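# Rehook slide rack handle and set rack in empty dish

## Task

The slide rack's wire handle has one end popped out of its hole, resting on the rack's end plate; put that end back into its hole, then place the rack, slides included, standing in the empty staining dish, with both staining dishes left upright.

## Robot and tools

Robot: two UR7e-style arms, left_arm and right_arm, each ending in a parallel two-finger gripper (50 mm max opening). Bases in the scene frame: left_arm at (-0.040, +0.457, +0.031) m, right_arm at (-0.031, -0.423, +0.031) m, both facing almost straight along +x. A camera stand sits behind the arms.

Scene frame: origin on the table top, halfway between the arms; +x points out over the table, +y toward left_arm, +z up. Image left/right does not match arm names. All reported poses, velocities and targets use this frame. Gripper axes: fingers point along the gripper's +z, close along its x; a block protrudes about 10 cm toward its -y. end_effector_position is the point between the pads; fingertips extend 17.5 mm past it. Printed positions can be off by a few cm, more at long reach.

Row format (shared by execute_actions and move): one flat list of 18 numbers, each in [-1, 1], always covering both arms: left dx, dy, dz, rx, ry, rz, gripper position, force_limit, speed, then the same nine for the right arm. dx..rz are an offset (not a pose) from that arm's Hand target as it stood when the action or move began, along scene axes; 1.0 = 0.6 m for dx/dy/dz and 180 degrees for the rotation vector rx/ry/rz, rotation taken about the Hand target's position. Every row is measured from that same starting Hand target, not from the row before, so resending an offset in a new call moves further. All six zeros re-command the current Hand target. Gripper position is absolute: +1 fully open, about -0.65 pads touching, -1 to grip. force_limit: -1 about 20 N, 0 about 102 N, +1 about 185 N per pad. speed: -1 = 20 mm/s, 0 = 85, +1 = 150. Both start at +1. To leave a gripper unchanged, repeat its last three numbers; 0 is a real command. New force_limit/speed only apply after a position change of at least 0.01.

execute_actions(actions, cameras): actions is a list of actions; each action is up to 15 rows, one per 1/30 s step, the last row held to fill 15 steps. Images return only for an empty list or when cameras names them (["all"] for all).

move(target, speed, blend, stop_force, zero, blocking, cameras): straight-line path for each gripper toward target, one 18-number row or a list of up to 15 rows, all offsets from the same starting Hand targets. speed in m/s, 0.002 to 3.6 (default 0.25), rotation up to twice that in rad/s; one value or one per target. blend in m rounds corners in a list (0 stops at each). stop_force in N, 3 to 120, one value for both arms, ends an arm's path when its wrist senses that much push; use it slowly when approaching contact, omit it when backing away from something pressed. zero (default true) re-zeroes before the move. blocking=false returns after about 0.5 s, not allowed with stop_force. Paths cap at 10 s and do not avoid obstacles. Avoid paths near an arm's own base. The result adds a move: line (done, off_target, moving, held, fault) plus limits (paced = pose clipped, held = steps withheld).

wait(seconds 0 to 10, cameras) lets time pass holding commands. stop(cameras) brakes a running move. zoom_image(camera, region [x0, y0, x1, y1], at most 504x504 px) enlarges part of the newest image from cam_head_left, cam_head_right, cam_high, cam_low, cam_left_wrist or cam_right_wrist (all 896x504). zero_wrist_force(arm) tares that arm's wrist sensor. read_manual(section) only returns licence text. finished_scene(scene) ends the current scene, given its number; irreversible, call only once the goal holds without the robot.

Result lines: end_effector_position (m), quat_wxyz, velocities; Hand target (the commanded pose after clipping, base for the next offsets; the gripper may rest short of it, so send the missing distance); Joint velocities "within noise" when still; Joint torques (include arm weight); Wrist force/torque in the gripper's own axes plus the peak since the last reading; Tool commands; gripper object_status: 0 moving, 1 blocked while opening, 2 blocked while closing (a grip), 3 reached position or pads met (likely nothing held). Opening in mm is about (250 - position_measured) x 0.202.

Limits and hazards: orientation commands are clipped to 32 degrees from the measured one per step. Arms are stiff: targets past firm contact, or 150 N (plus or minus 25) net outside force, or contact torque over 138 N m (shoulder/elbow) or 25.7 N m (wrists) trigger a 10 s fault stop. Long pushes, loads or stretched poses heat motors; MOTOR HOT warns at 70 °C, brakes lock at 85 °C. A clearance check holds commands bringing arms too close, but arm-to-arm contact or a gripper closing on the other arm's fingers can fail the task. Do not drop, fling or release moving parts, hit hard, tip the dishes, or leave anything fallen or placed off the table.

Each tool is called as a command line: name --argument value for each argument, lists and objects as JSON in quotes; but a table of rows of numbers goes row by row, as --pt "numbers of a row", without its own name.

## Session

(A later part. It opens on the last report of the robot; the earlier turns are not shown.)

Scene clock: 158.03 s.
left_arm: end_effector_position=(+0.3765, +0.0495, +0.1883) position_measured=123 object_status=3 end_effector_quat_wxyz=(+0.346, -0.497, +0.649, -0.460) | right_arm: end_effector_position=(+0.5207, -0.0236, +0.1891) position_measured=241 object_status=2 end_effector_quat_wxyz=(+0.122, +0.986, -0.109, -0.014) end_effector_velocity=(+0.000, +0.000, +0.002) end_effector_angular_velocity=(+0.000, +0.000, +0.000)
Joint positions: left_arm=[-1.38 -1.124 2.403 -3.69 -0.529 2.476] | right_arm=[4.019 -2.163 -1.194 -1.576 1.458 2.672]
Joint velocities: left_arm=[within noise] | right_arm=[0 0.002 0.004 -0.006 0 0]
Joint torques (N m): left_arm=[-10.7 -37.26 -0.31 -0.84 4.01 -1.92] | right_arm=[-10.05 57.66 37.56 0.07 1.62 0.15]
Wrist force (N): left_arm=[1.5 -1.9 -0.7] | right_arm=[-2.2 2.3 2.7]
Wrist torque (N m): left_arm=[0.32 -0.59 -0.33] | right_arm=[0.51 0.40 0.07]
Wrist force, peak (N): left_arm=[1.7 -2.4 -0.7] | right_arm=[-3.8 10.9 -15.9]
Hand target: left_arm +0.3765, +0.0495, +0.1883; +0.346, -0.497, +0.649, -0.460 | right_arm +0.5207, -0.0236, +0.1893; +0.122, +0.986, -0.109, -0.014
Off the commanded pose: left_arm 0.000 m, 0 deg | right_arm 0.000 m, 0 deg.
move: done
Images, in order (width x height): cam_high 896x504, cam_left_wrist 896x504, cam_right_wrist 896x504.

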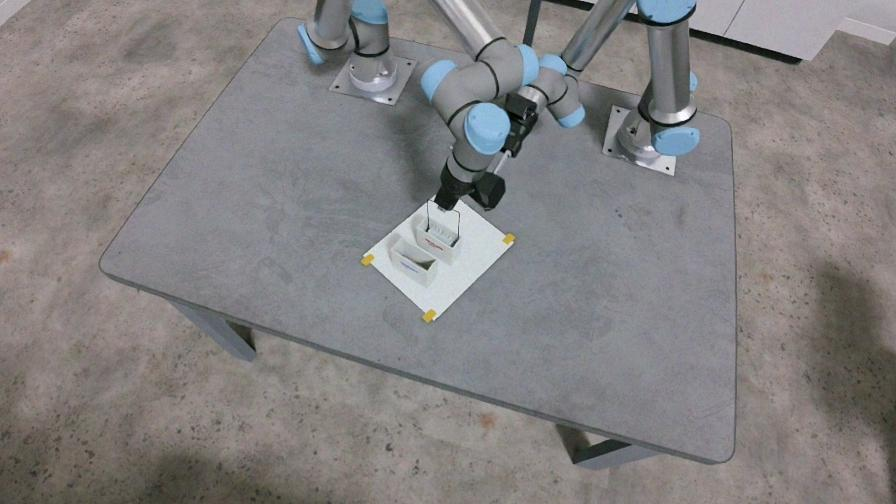

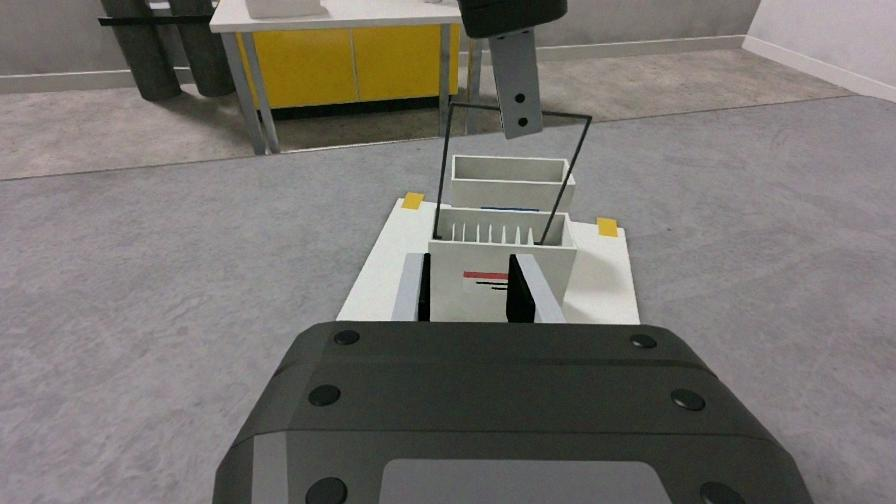

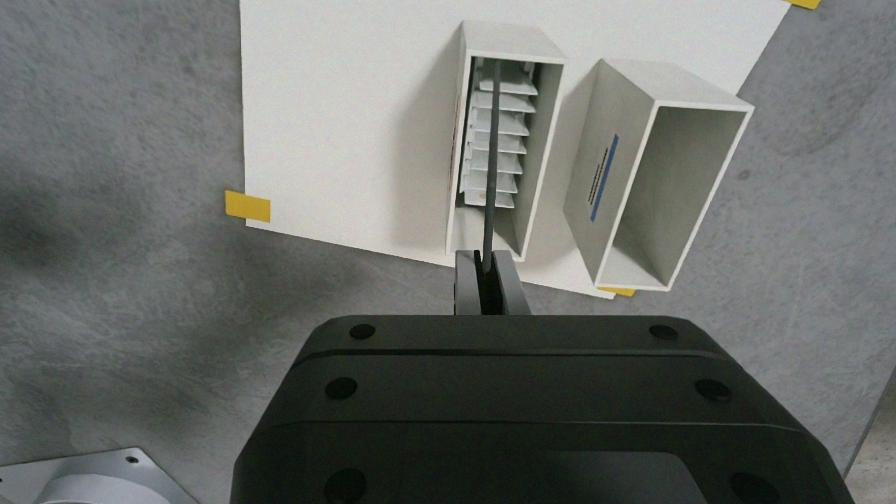

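zoom_image --camera "cam_left_wrist" --region '[510, 200, 590, 260]'

zoom_image --camera "cam_left_wrist" --region '[425, 200, 505, 260]'

zoom_image --camera "cam_right_wrist" --region '[450, 150, 530, 260]'

zoom_image --camera "cam_high" --region '[410, 195, 470, 255]'

Scaled by 6.300 from the camera's 896x504 image, which has a finer 1280x720 frame.

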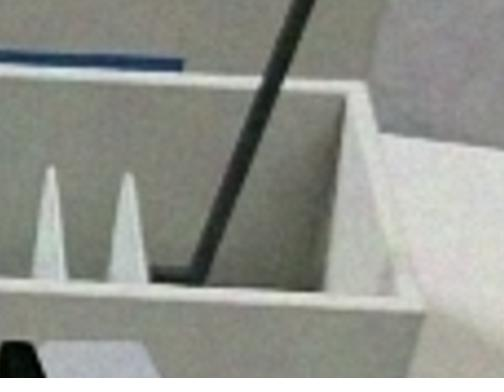

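Scaled by 6.300 from the camera's 896x504 image, which has a finer 1280x720 frame.

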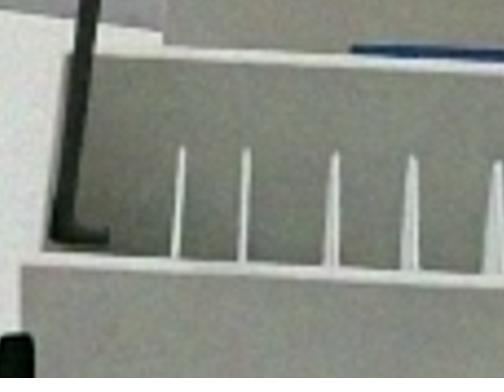

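Scaled by 4.582 from the camera's 896x504 image, which has a finer 1280x720 frame.

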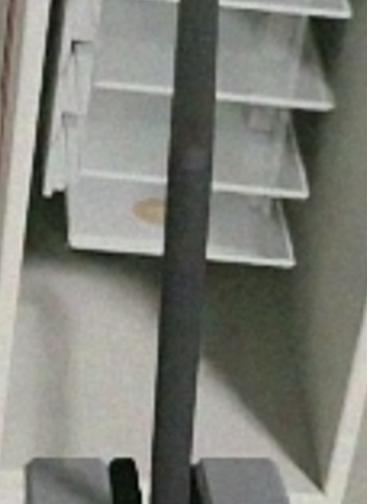

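Scaled by 8.400 from the camera's 896x504 image, which has a finer 1280x720 frame.

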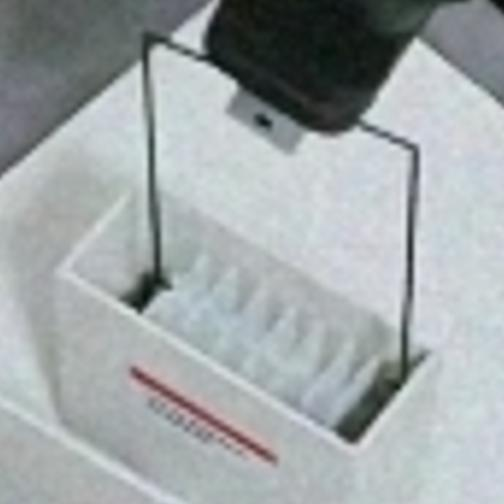

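move --target '[0,0,0,0,0,0,0.2,-0.9,-0.8,0.0065,-0.019,0.0,0.0079,-0.0028,-0.0389,-1,-0.9,-0.6]' --speed 0.04 --cameras '["cam_left_wrist","cam_right_wrist","cam_high"]'

zoom_image --camera "cam_left_wrist" --region '[420, 80, 600, 260]'

zoom_image --camera "cam_right_wrist" --region '[420, 0, 620, 320]'

zoom_image --camera "cam_high" --region '[410, 195, 470, 255]'

Scene clock: 174.50 s.
left_arm: end_effector_position=(+0.3765, +0.0495, +0.1883) position_measured=123 object_status=3 end_effector_quat_wxyz=(+0.346, -0.497, +0.649, -0.460) | right_arm: end_effector_position=(+0.5246, -0.0351, +0.1893) position_measured=241 object_status=2 end_effector_quat_wxyz=(+0.108, +0.979, -0.169, -0.018) end_effector_velocity=(+0.000, +0.000, +0.000) end_effector_angular_velocity=(+0.000, +0.000, +0.005)
Joint positions: left_arm=[-1.38 -1.124 2.403 -3.69 -0.529 2.476] | right_arm=[3.992 -2.148 -1.217 -1.552 1.488 2.763]
Joint velocities: left_arm=[within noise] | right_arm=[0 -0.001 0 0.001 -0.001 -0.005]
Joint torques (N m): left_arm=[-10.56 -36.9 -0.66 -1.26 3.95 -1.72] | right_arm=[5.04 49.69 26.02 2.35 -0.01 -1.81]
Wrist force (N): left_arm=[1.8 -2.1 -0.7] | right_arm=[-1.9 2.1 2.9]
Wrist torque (N m): left_arm=[0.28 -0.63 -0.33] | right_arm=[0.52 0.36 0.14]
Wrist force, peak (N): left_arm=[1.6 -2.4 -0.6] | right_arm=[-2.6 2.4 2.8]
Hand target: left_arm +0.3765, +0.0495, +0.1883; +0.346, -0.497, +0.649, -0.460 | right_arm +0.5246, -0.0350, +0.1893; +0.109, +0.979, -0.169, -0.018
Off the commanded pose: left_arm 0.000 m, 0 deg | right_arm 0.000 m, 0 deg.
move: done
Images, in order (width x height): cam_high 896x504, cam_left_wrist 896x504, cam_right_wrist 896x504.

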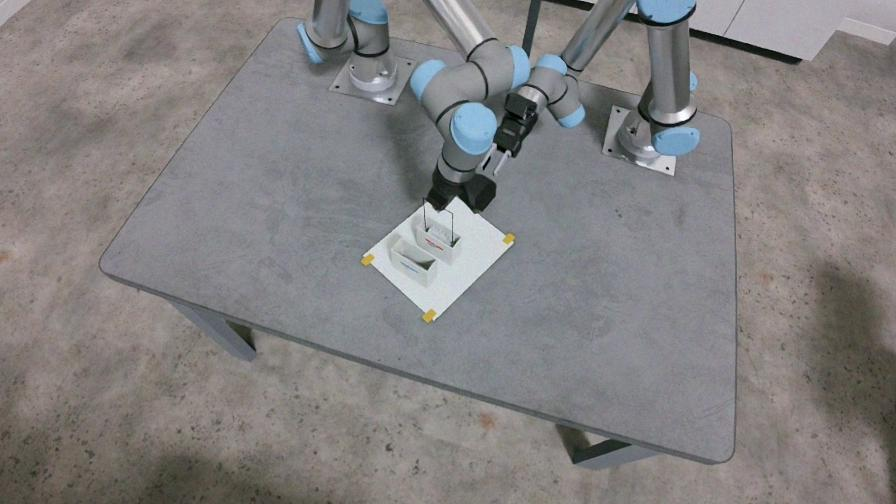

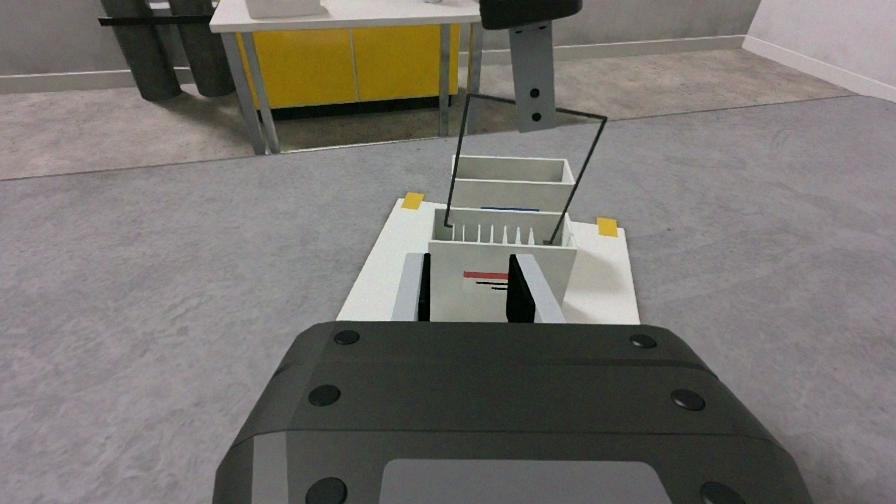

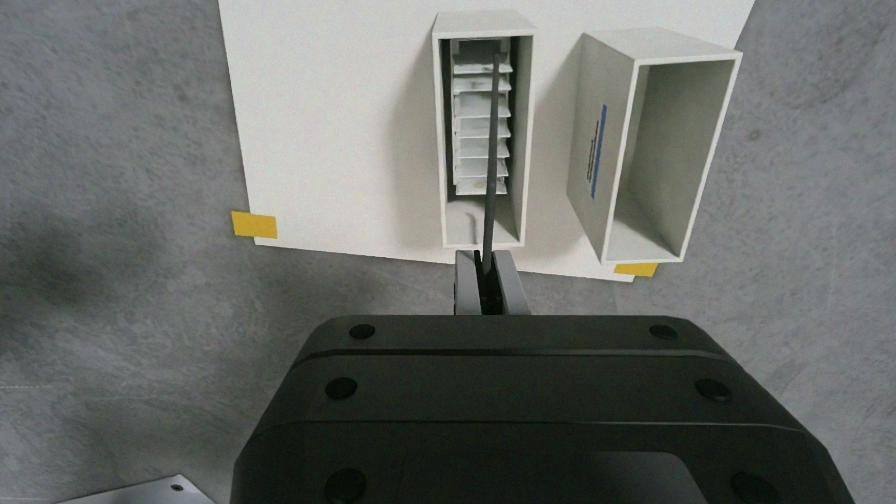

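Scaled by 2.800 from the camera's 896x504 image, which has a finer 1280x720 frame.

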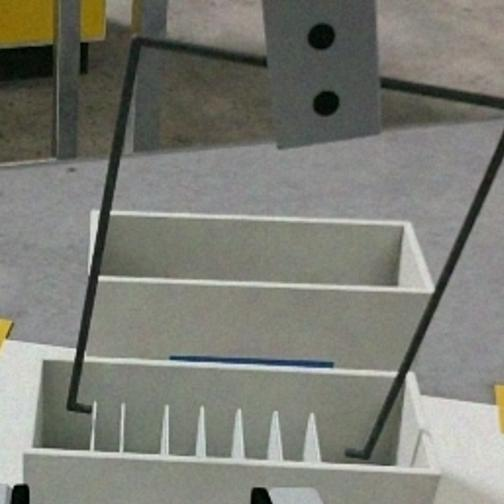

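Scaled by 1.575 from the camera's 896x504 image, which has a finer 1280x720 frame.

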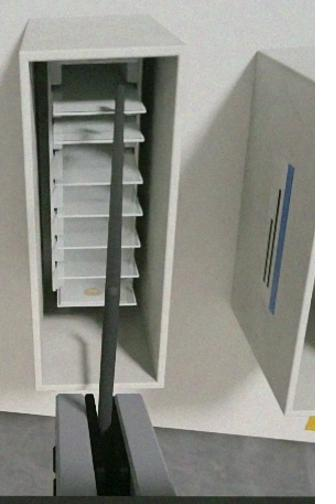

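Scaled by 8.400 from the camera's 896x504 image, which has a finer 1280x720 frame.

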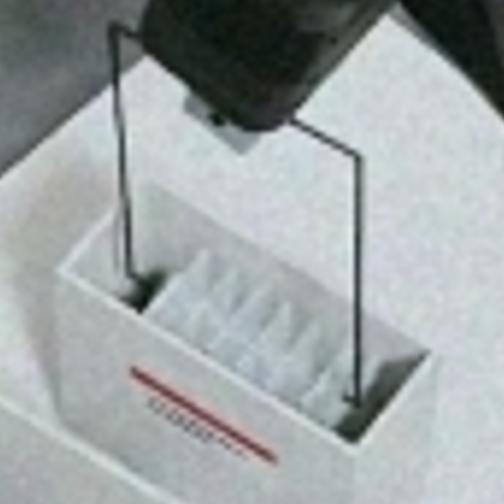

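move --pt "0 0 0 0 0 0 0.2 -0.9 -0.8 -0.0126 0.0045 0 0 0 0 -1 -0.9 -0.6" --pt "0 0 0 0 0 0 0.2 -0.9 -0.8 -0.0126 0.0045 -0.015 0 0 0 -1 -0.9 -0.6" --speed 0.04 --cameras '["cam_left_wrist","cam_right_wrist","cam_high"]'

zoom_image --camera "cam_left_wrist" --region '[420, 80, 600, 260]'

zoom_image --camera "cam_right_wrist" --region '[420, 0, 620, 320]'

zoom_image --camera "cam_high" --region '[410, 195, 470, 255]'

Scene clock: 181.97 s.
left_arm: end_effector_position=(+0.3765, +0.0495, +0.1883) position_measured=123 object_status=3 end_effector_quat_wxyz=(+0.346, -0.497, +0.649, -0.460) | right_arm: end_effector_position=(+0.5170, -0.0323, +0.1801) position_measured=241 object_status=2 end_effector_quat_wxyz=(+0.109, +0.979, -0.169, -0.018) end_effector_velocity=(+0.000, -0.001, +0.001) end_effector_angular_velocity=(-0.003, +0.002, +0.000)
Joint positions: left_arm=[-1.38 -1.124 2.403 -3.69 -0.529 2.476] | right_arm=[4.002 -2.143 -1.249 -1.526 1.49 2.773]
Joint velocities: left_arm=[within noise] | right_arm=[0 0 0.004 -0.008 -0.001 0]
Joint torques (N m): left_arm=[-10.14 -36.44 -1.04 -1.52 3.83 -1.62] | right_arm=[-12.07 55.29 40.55 0.07 0.68 -1.69]
Wrist force (N): left_arm=[1.4 -2.1 -0.6] | right_arm=[-2.1 2.2 2.6]
Wrist torque (N m): left_arm=[0.29 -0.58 -0.33] | right_arm=[0.54 0.40 0.06]
Wrist force, peak (N): left_arm=[1.9 -2.2 -0.6] | right_arm=[-1.7 1.8 3.5]
Hand target: left_arm +0.3765, +0.0495, +0.1883; +0.346, -0.497, +0.649, -0.460 | right_arm +0.5171, -0.0323, +0.1803; +0.109, +0.979, -0.169, -0.018
Off the commanded pose: left_arm 0.000 m, 0 deg | right_arm 0.000 m, 0 deg.
move: done
Images, in order (width x height): cam_high 896x504, cam_left_wrist 896x504, cam_right_wrist 896x504.

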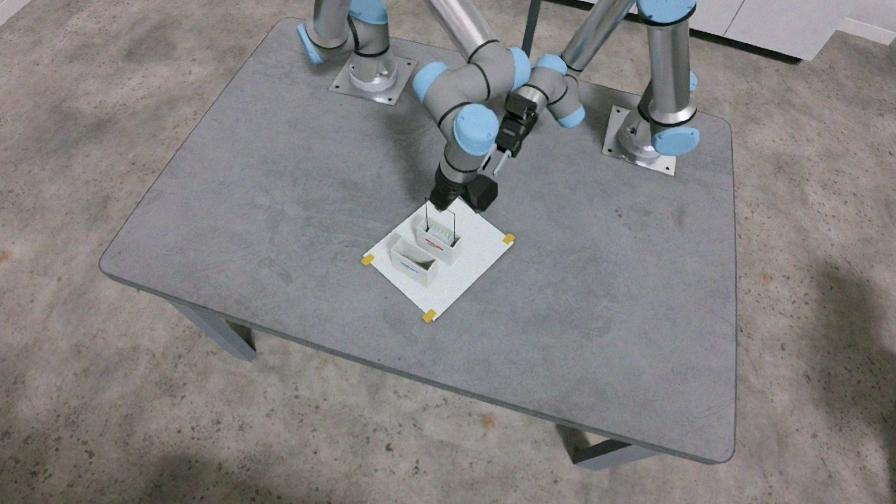

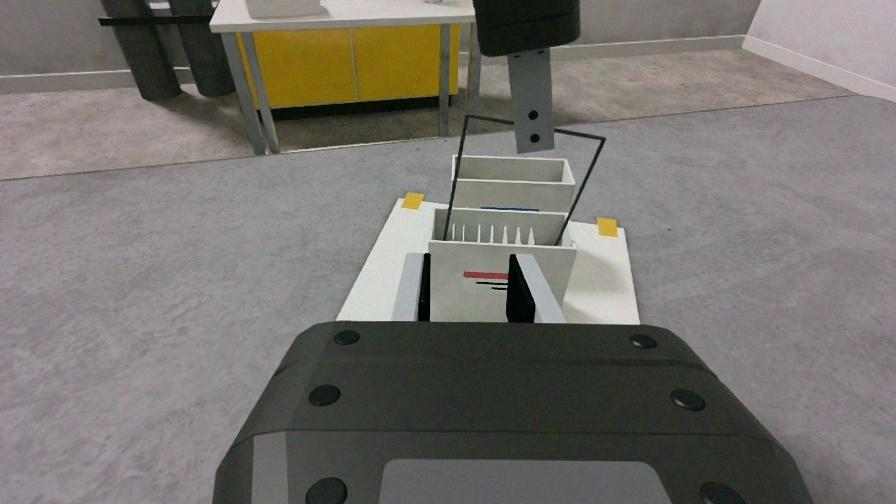

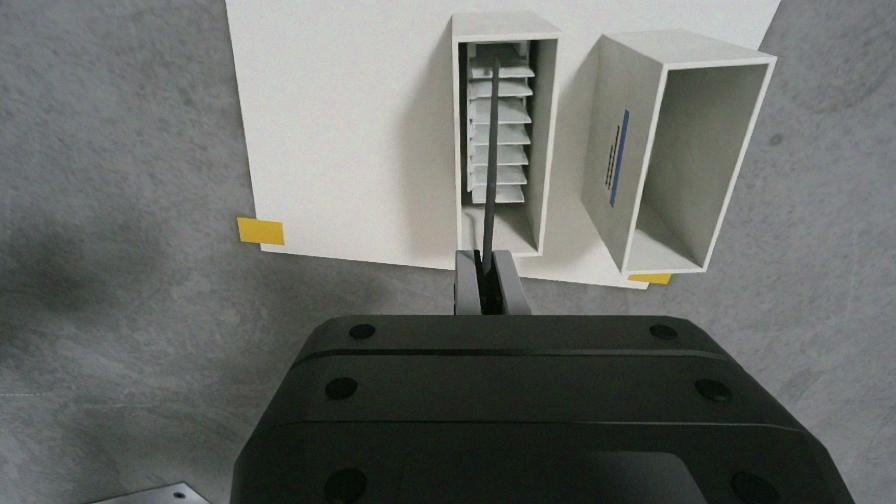

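Scaled by 2.800 from the camera's 896x504 image, which has a finer 1280x720 frame.

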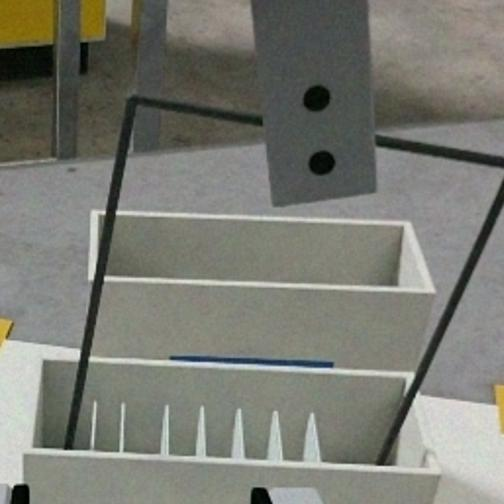

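Scaled by 1.575 from the camera's 896x504 image, which has a finer 1280x720 frame.

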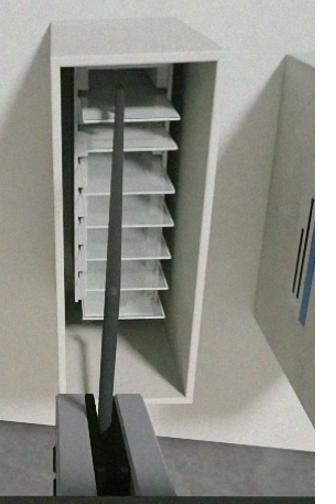

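Scaled by 8.400 from the camera's 896x504 image, which has a finer 1280x720 frame.

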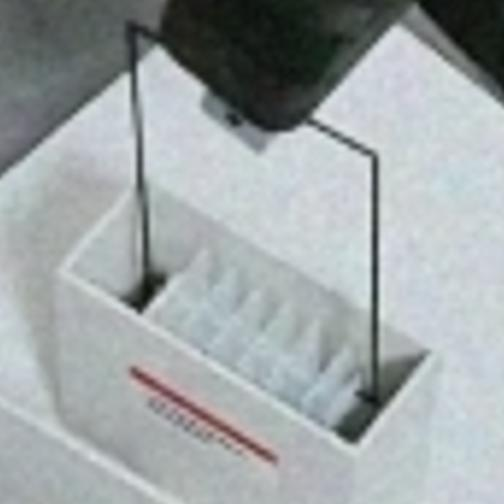

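move --pt "0 0 0 0 0 0 0.2 -0.9 -0.8 0.0055 -0.002 -0.0015 0 0 0.0083 -1 -0.9 -0.6" --pt "0 0 0 0 0 0 0.2 -0.9 -0.8 0.0055 -0.002 -0.0105 0 0 0.0083 -1 -0.9 -0.6" --speed 0.04 --cameras '["cam_left_wrist","cam_right_wrist","cam_high"]'

zoom_image --camera "cam_right_wrist" --region '[420, 0, 620, 320]'

zoom_image --camera "cam_high" --region '[410, 215, 450, 245]'

zoom_image --camera "cam_left_wrist" --region '[420, 80, 600, 260]'

Scene clock: 190.80 s.
left_arm: end_effector_position=(+0.3765, +0.0495, +0.1883) position_measured=123 object_status=3 end_effector_quat_wxyz=(+0.346, -0.497, +0.649, -0.460) | right_arm: end_effector_position=(+0.5204, -0.0336, +0.1739) position_measured=241 object_status=2 end_effector_quat_wxyz=(+0.109, +0.982, -0.157, -0.017)
Joint positions: left_arm=[-1.38 -1.124 2.403 -3.69 -0.529 2.476] | right_arm=[3.999 -2.15 -1.255 -1.51 1.484 2.745]
Joint torques (N m): left_arm=[-10.34 -35.94 -1.21 -1.82 3.69 -1.51] | right_arm=[-4.23 47.22 32.19 -0.69 1.18 0.65]
Wrist force (N): left_arm=[1.7 -2.0 -0.5] | right_arm=[-3.2 4.0 -11.7]
Wrist torque (N m): left_arm=[0.30 -0.62 -0.32] | right_arm=[0.27 0.37 0.14]
Wrist force, peak (N): left_arm=[1.6 -2.3 -0.8] | right_arm=[-3.5 4.9 -13.0]
Hand target: left_arm +0.3765, +0.0495, +0.1883; +0.346, -0.497, +0.649, -0.460 | right_arm +0.5204, -0.0335, +0.1740; +0.109, +0.982, -0.157, -0.017
Off the commanded pose: left_arm 0.000 m, 0 deg | right_arm 0.000 m, 0 deg.
move: done
Images, in order (width x height): cam_high 896x504, cam_left_wrist 896x504, cam_right_wrist 896x504.

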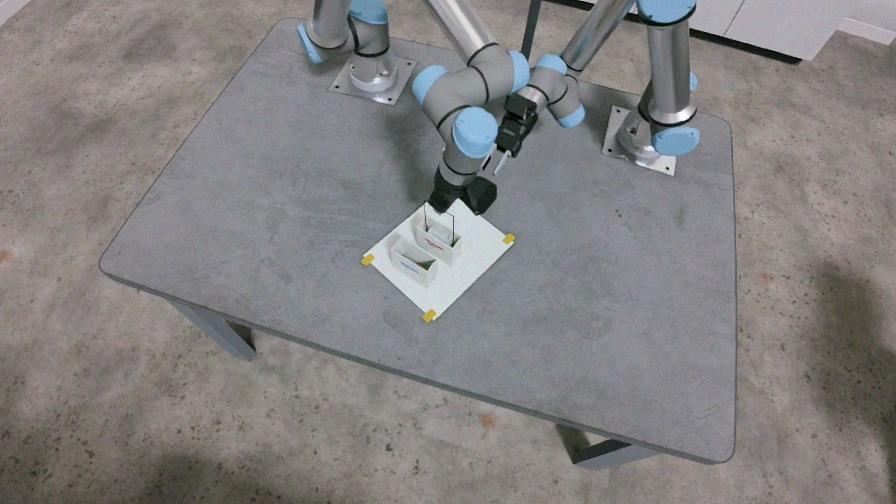

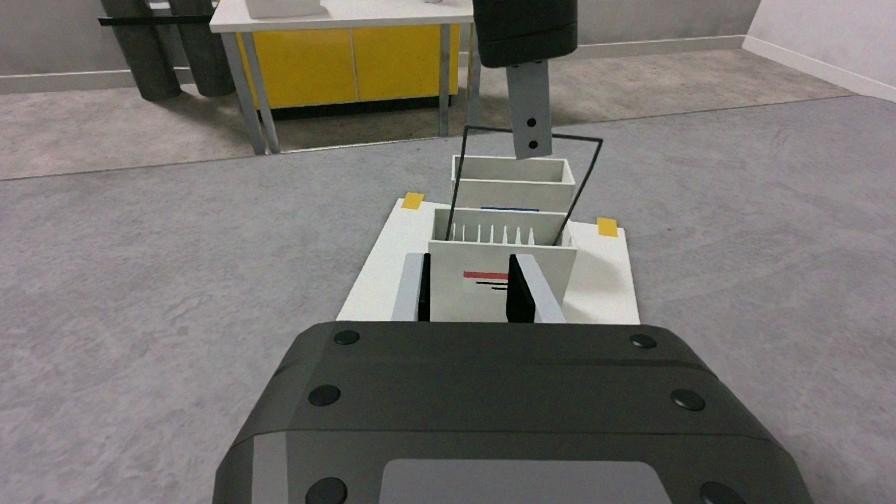

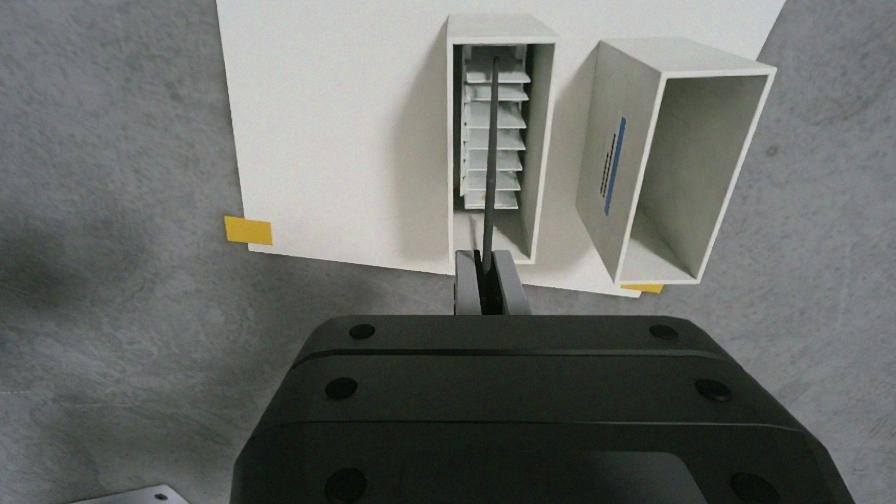

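Scaled by 1.575 from the camera's 896x504 image, which has a finer 1280x720 frame.

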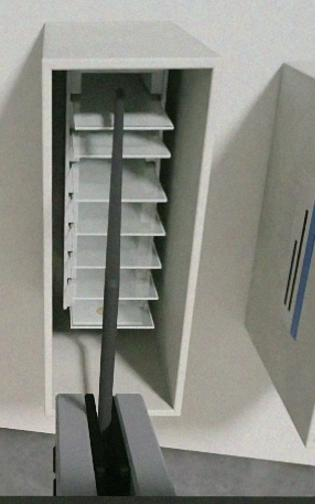

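Scaled by 12.600 from the camera's 896x504 image, which has a finer 1280x720 frame.

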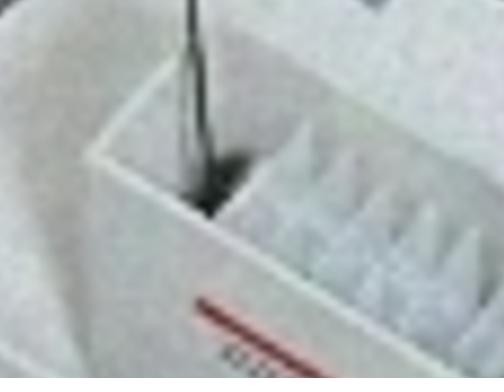

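Scaled by 2.800 from the camera's 896x504 image, which has a finer 1280x720 frame.

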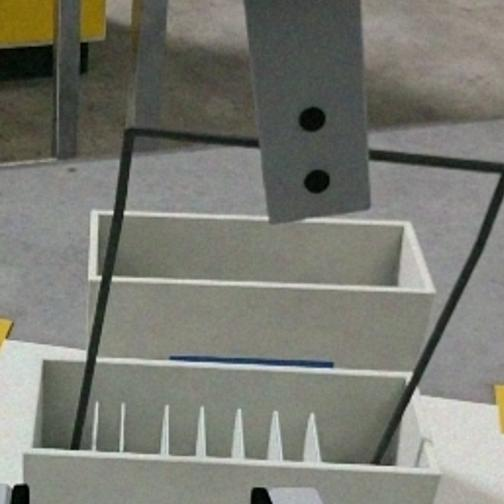

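move --pt "0 0 0 0 0 0 0.2 -0.9 -0.8 0 0 0.01 0 0 0 -1 -0.9 -0.6" --pt "0 0 0 0 0 0 0.2 -0.9 -0.8 -0.004 -0.0123 0.01 0.0105 -0.0035 0 -1 -0.9 -0.6" --pt "0 0 0 0 0 0 0.2 -0.9 -0.8 -0.004 -0.0123 -0.0078 0.0105 -0.0035 0 -1 -0.9 -0.6" --speed 0.04 --stop_force 12 --cameras '["cam_left_wrist","cam_right_wrist","cam_high"]'

zoom_image --camera "cam_right_wrist" --region '[420, 0, 620, 320]'

zoom_image --camera "cam_high" --region '[410, 215, 450, 245]'

zoom_image --camera "cam_left_wrist" --region '[420, 80, 620, 260]'

Scene clock: 194.87 s.
left_arm: end_effector_position=(+0.3765, +0.0495, +0.1883) position_measured=123 object_status=3 end_effector_quat_wxyz=(+0.346, -0.497, +0.649, -0.460) | right_arm: end_effector_position=(+0.5203, -0.0335, +0.1756) position_measured=241 object_status=2 end_effector_quat_wxyz=(+0.109, +0.982, -0.156, -0.017)
Joint positions: left_arm=[-1.38 -1.124 2.403 -3.69 -0.529 2.476] | right_arm=[3.999 -2.149 -1.253 -1.514 1.484 2.745]
Joint torques (N m): left_arm=[-9.92 -35.86 -1.16 -2.07 3.7 -1.37] | right_arm=[11.21 45.15 38.69 0 2.12 0.2]
Wrist force (N): left_arm=[1.6 -2.1 -0.8] | right_arm=[-1.8 1.8 2.4]
Wrist torque (N m): left_arm=[0.29 -0.61 -0.33] | right_arm=[0.53 0.36 0.13]
Wrist force, peak (N): left_arm=[1.9 -2.2 -0.6] | right_arm=[-3.4 4.4 -11.8]
Hand target: left_arm +0.3765, +0.0495, +0.1883; +0.346, -0.497, +0.649, -0.460 | right_arm +0.5203, -0.0335, +0.1756; +0.109, +0.982, -0.156, -0.017 (not the last commanded pose)
Off the commanded pose: left_arm 0.000 m, 0 deg | right_arm 0.010 m, 2 deg.
move: contact (right_arm); path passed 0 of 3 targets
Images, in order (width x height): cam_high 896x504, cam_left_wrist 896x504, cam_right_wrist 896x504.

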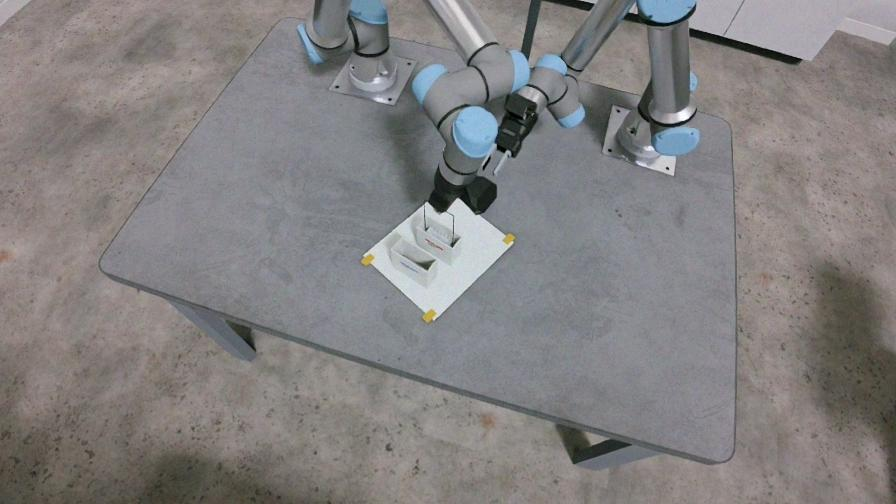

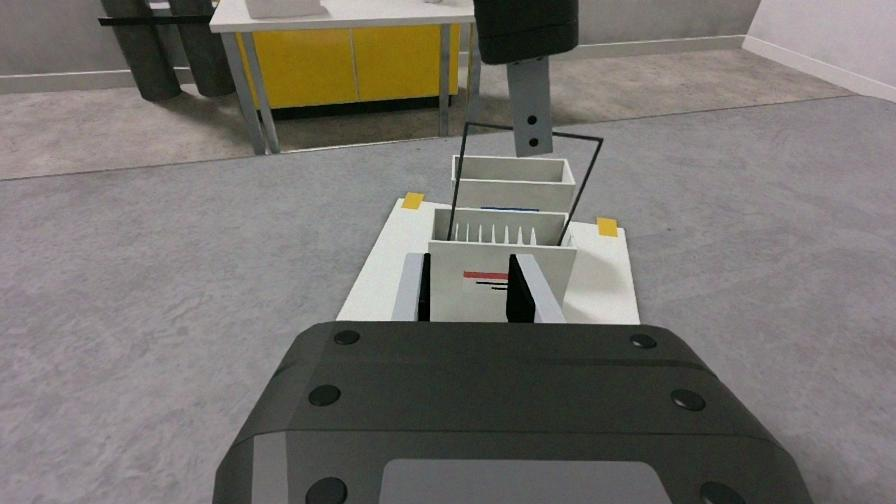

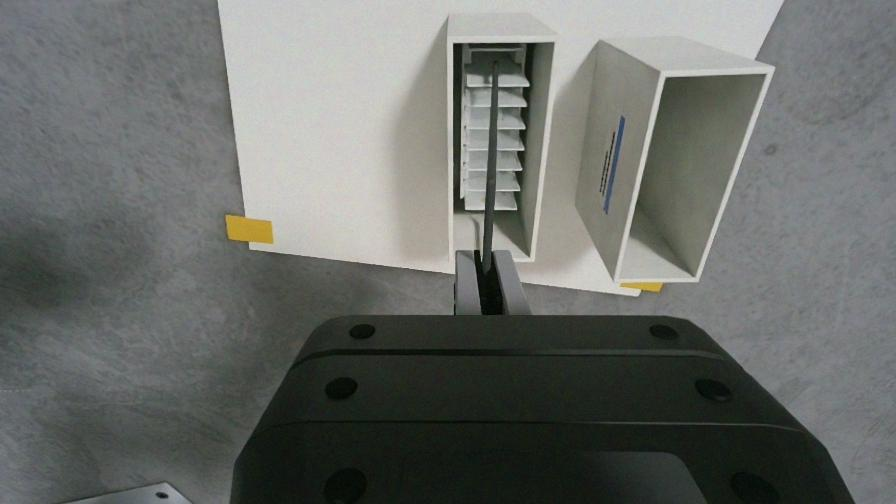

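Scaled by 1.575 from the camera's 896x504 image, which has a finer 1280x720 frame.

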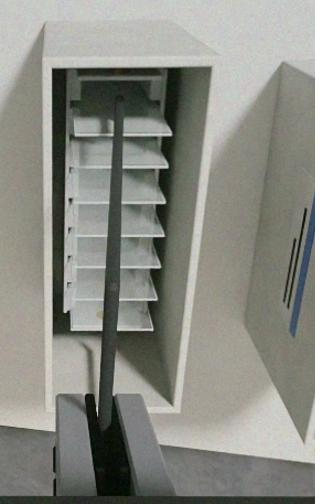

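Scaled by 12.600 from the camera's 896x504 image, which has a finer 1280x720 frame.

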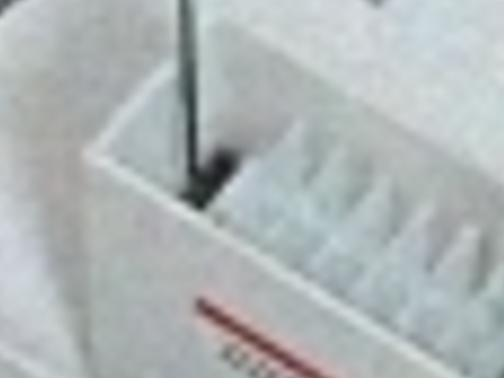

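Scaled by 2.520 from the camera's 896x504 image, which has a finer 1280x720 frame.

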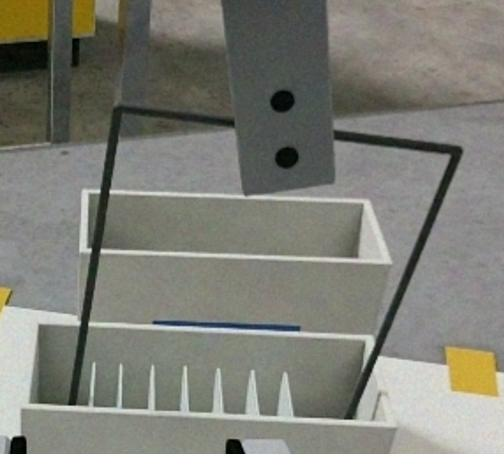

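move --pt "0 0 0 0 0 0 0.2 -0.9 -0.8 0 0 0.008 0 0 0 -1 -0.9 -0.6" --pt "0 0 0 0 0 0 0.2 -0.9 -0.8 -0.004 -0.0123 0.008 0.0105 -0.0035 0 -1 -0.9 -0.6" --pt "0 0 0 0 0 0 0.2 -0.9 -0.8 -0.004 -0.0123 -0.0105 0.0105 -0.0035 0 -1 -0.9 -0.6" --speed 0.04 --cameras '["cam_left_wrist","cam_right_wrist","cam_high"]'

zoom_image --camera "cam_right_wrist" --region '[420, 0, 620, 320]'

zoom_image --camera "cam_high" --region '[410, 215, 450, 245]'

zoom_image --camera "cam_left_wrist" --region '[420, 80, 620, 260]'

Scene clock: 198.27 s.
left_arm: end_effector_position=(+0.3765, +0.0495, +0.1883) position_measured=123 object_status=3 end_effector_quat_wxyz=(+0.346, -0.497, +0.649, -0.460) | right_arm: end_effector_position=(+0.5179, -0.0409, +0.1691) position_measured=241 object_status=2 end_effector_quat_wxyz=(+0.092, +0.983, -0.157, -0.014)
Joint positions: left_arm=[-1.38 -1.124 2.403 -3.69 -0.529 2.476] | right_arm=[3.99 -2.12 -1.32 -1.443 1.495 2.733]
Joint torques (N m): left_arm=[-10.09 -34.87 -1.09 -2.36 3.6 -1.2] | right_arm=[7.51 32.71 21.7 -2.63 -3.65 0.87]
Wrist force (N): left_arm=[1.5 -2.3 -0.7] | right_arm=[-4.3 1.5 -28.5]
Wrist torque (N m): left_arm=[0.26 -0.59 -0.33] | right_arm=[0.43 0.34 0.25]
Wrist force, peak (N): left_arm=[1.8 -2.3 -0.7] | right_arm=[-4.7 1.4 -29.3]
Hand target: left_arm +0.3765, +0.0495, +0.1883; +0.346, -0.497, +0.649, -0.460 | right_arm +0.5179, -0.0409, +0.1693; +0.092, +0.983, -0.157, -0.014
Off the commanded pose: left_arm 0.000 m, 0 deg | right_arm 0.000 m, 0 deg.
move: done
Images, in order (width x height): cam_high 896x504, cam_left_wrist 896x504, cam_right_wrist 896x504.

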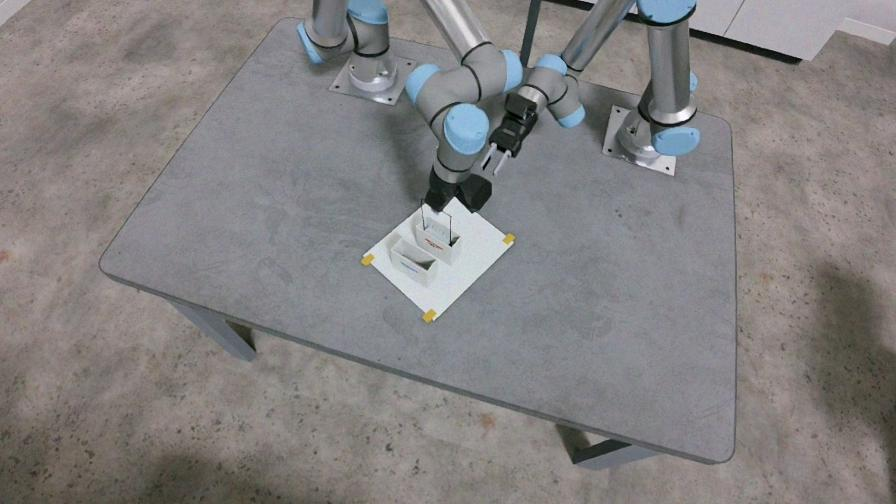

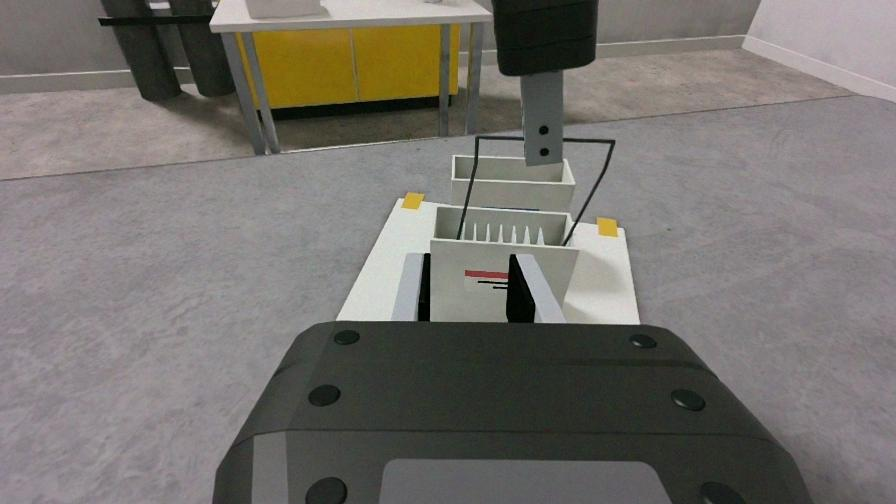

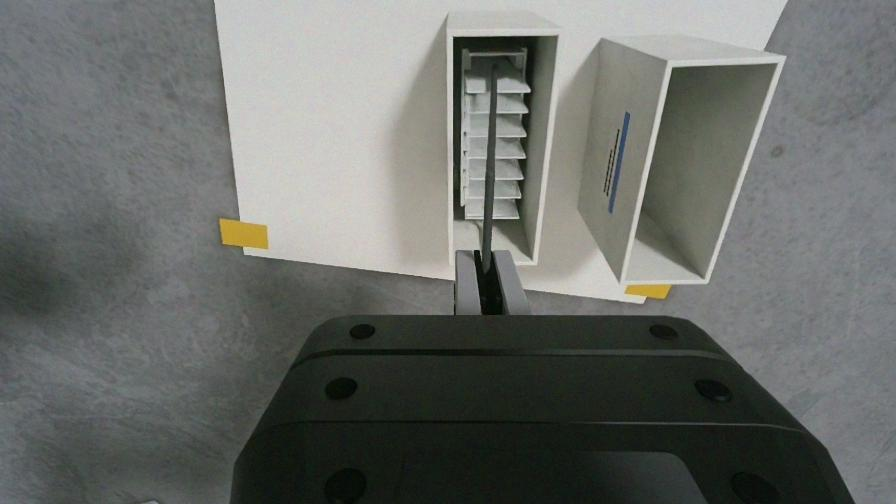

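Scaled by 1.575 from the camera's 896x504 image, which has a finer 1280x720 frame.

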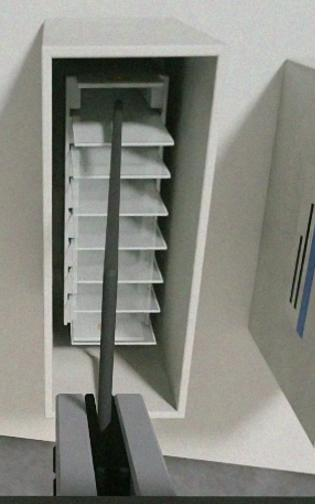

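Scaled by 12.600 from the camera's 896x504 image, which has a finer 1280x720 frame.

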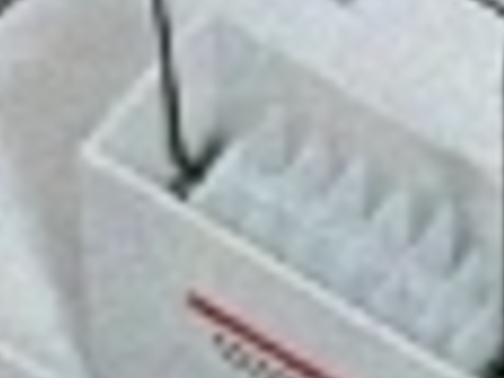

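Scaled by 2.520 from the camera's 896x504 image, which has a finer 1280x720 frame.

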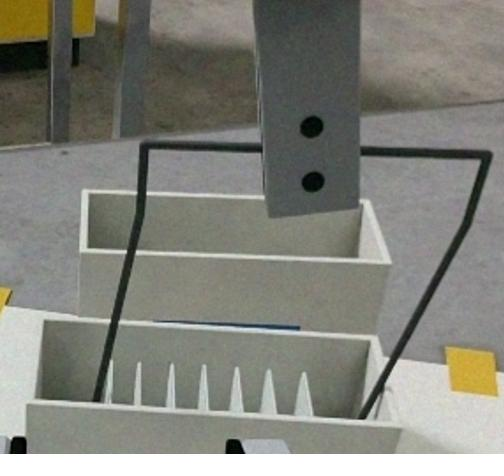

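move --target '[0,0,0,0,0,0,0.2,-0.9,-0.8,0.002,0.006,0.05,0,0,0,-1,-0.9,-0.6]' --speed 0.05 --cameras '["cam_left_wrist","cam_right_wrist","cam_high"]'

zoom_image --camera "cam_right_wrist" --region '[420, 0, 620, 320]'

zoom_image --camera "cam_left_wrist" --region '[420, 60, 640, 260]'

Scene clock: 220.47 s.
left_arm: end_effector_position=(+0.3765, +0.0495, +0.1883) position_measured=123 object_status=3 end_effector_quat_wxyz=(+0.346, -0.497, +0.649, -0.460) | right_arm: end_effector_position=(+0.5191, -0.0372, +0.1995) position_measured=241 object_status=2 end_effector_quat_wxyz=(+0.092, +0.983, -0.157, -0.014)
Joint positions: left_arm=[-1.38 -1.124 2.403 -3.69 -0.529 2.476] | right_arm=[3.992 -2.108 -1.259 -1.516 1.496 2.735]
Joint torques (N m): left_arm=[-9.52 -34.44 -0.96 -2.55 3.48 -1.04] | right_arm=[7.24 37.07 16.4 4.83 2.83 0.35]
Wrist force (N): left_arm=[1.5 -2.0 -0.8] | right_arm=[-1.9 2.0 2.7]
Wrist torque (N m): left_arm=[0.31 -0.59 -0.33] | right_arm=[0.51 0.38 0.05]
Wrist force, peak (N): left_arm=[1.7 -2.3 -0.8] | right_arm=[-4.5 1.3 -28.5]
Hand target: left_arm +0.3765, +0.0495, +0.1883; +0.346, -0.497, +0.649, -0.460 | right_arm +0.5191, -0.0373, +0.1993; +0.092, +0.983, -0.157, -0.014
Off the commanded pose: left_arm 0.000 m, 0 deg | right_arm 0.000 m, 0 deg.
move: done
Images, in order (width x height): cam_high 896x504, cam_left_wrist 896x504, cam_right_wrist 896x504.

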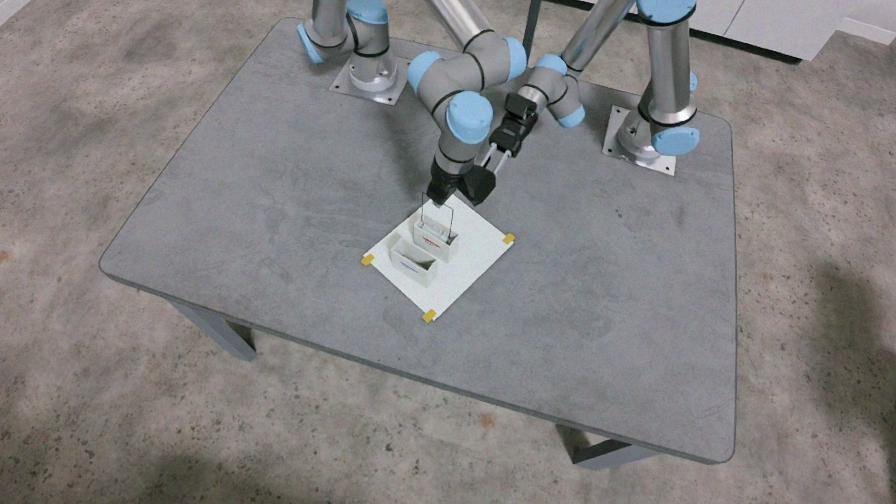

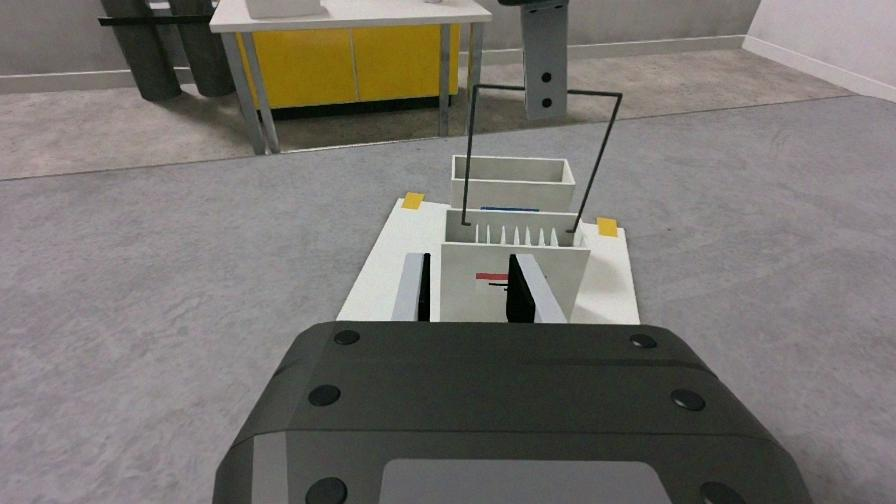

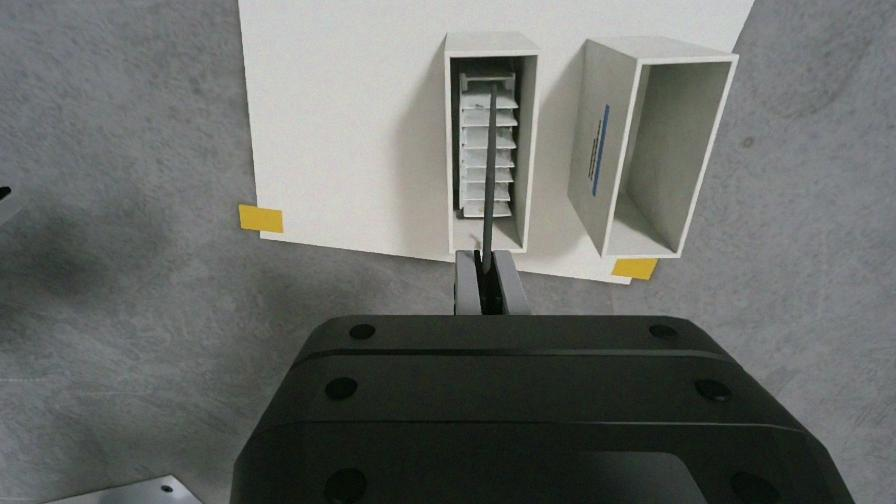

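Scaled by 1.575 from the camera's 896x504 image, which has a finer 1280x720 frame.

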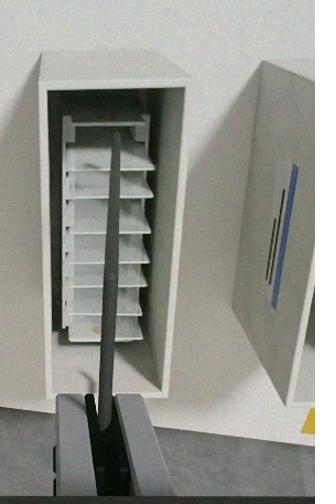

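Scaled by 2.291 from the camera's 896x504 image, which has a finer 1280x720 frame.

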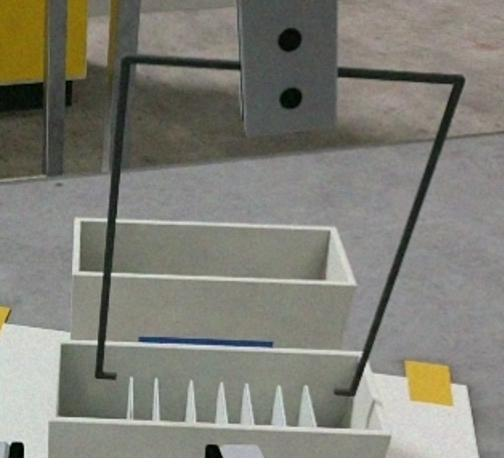

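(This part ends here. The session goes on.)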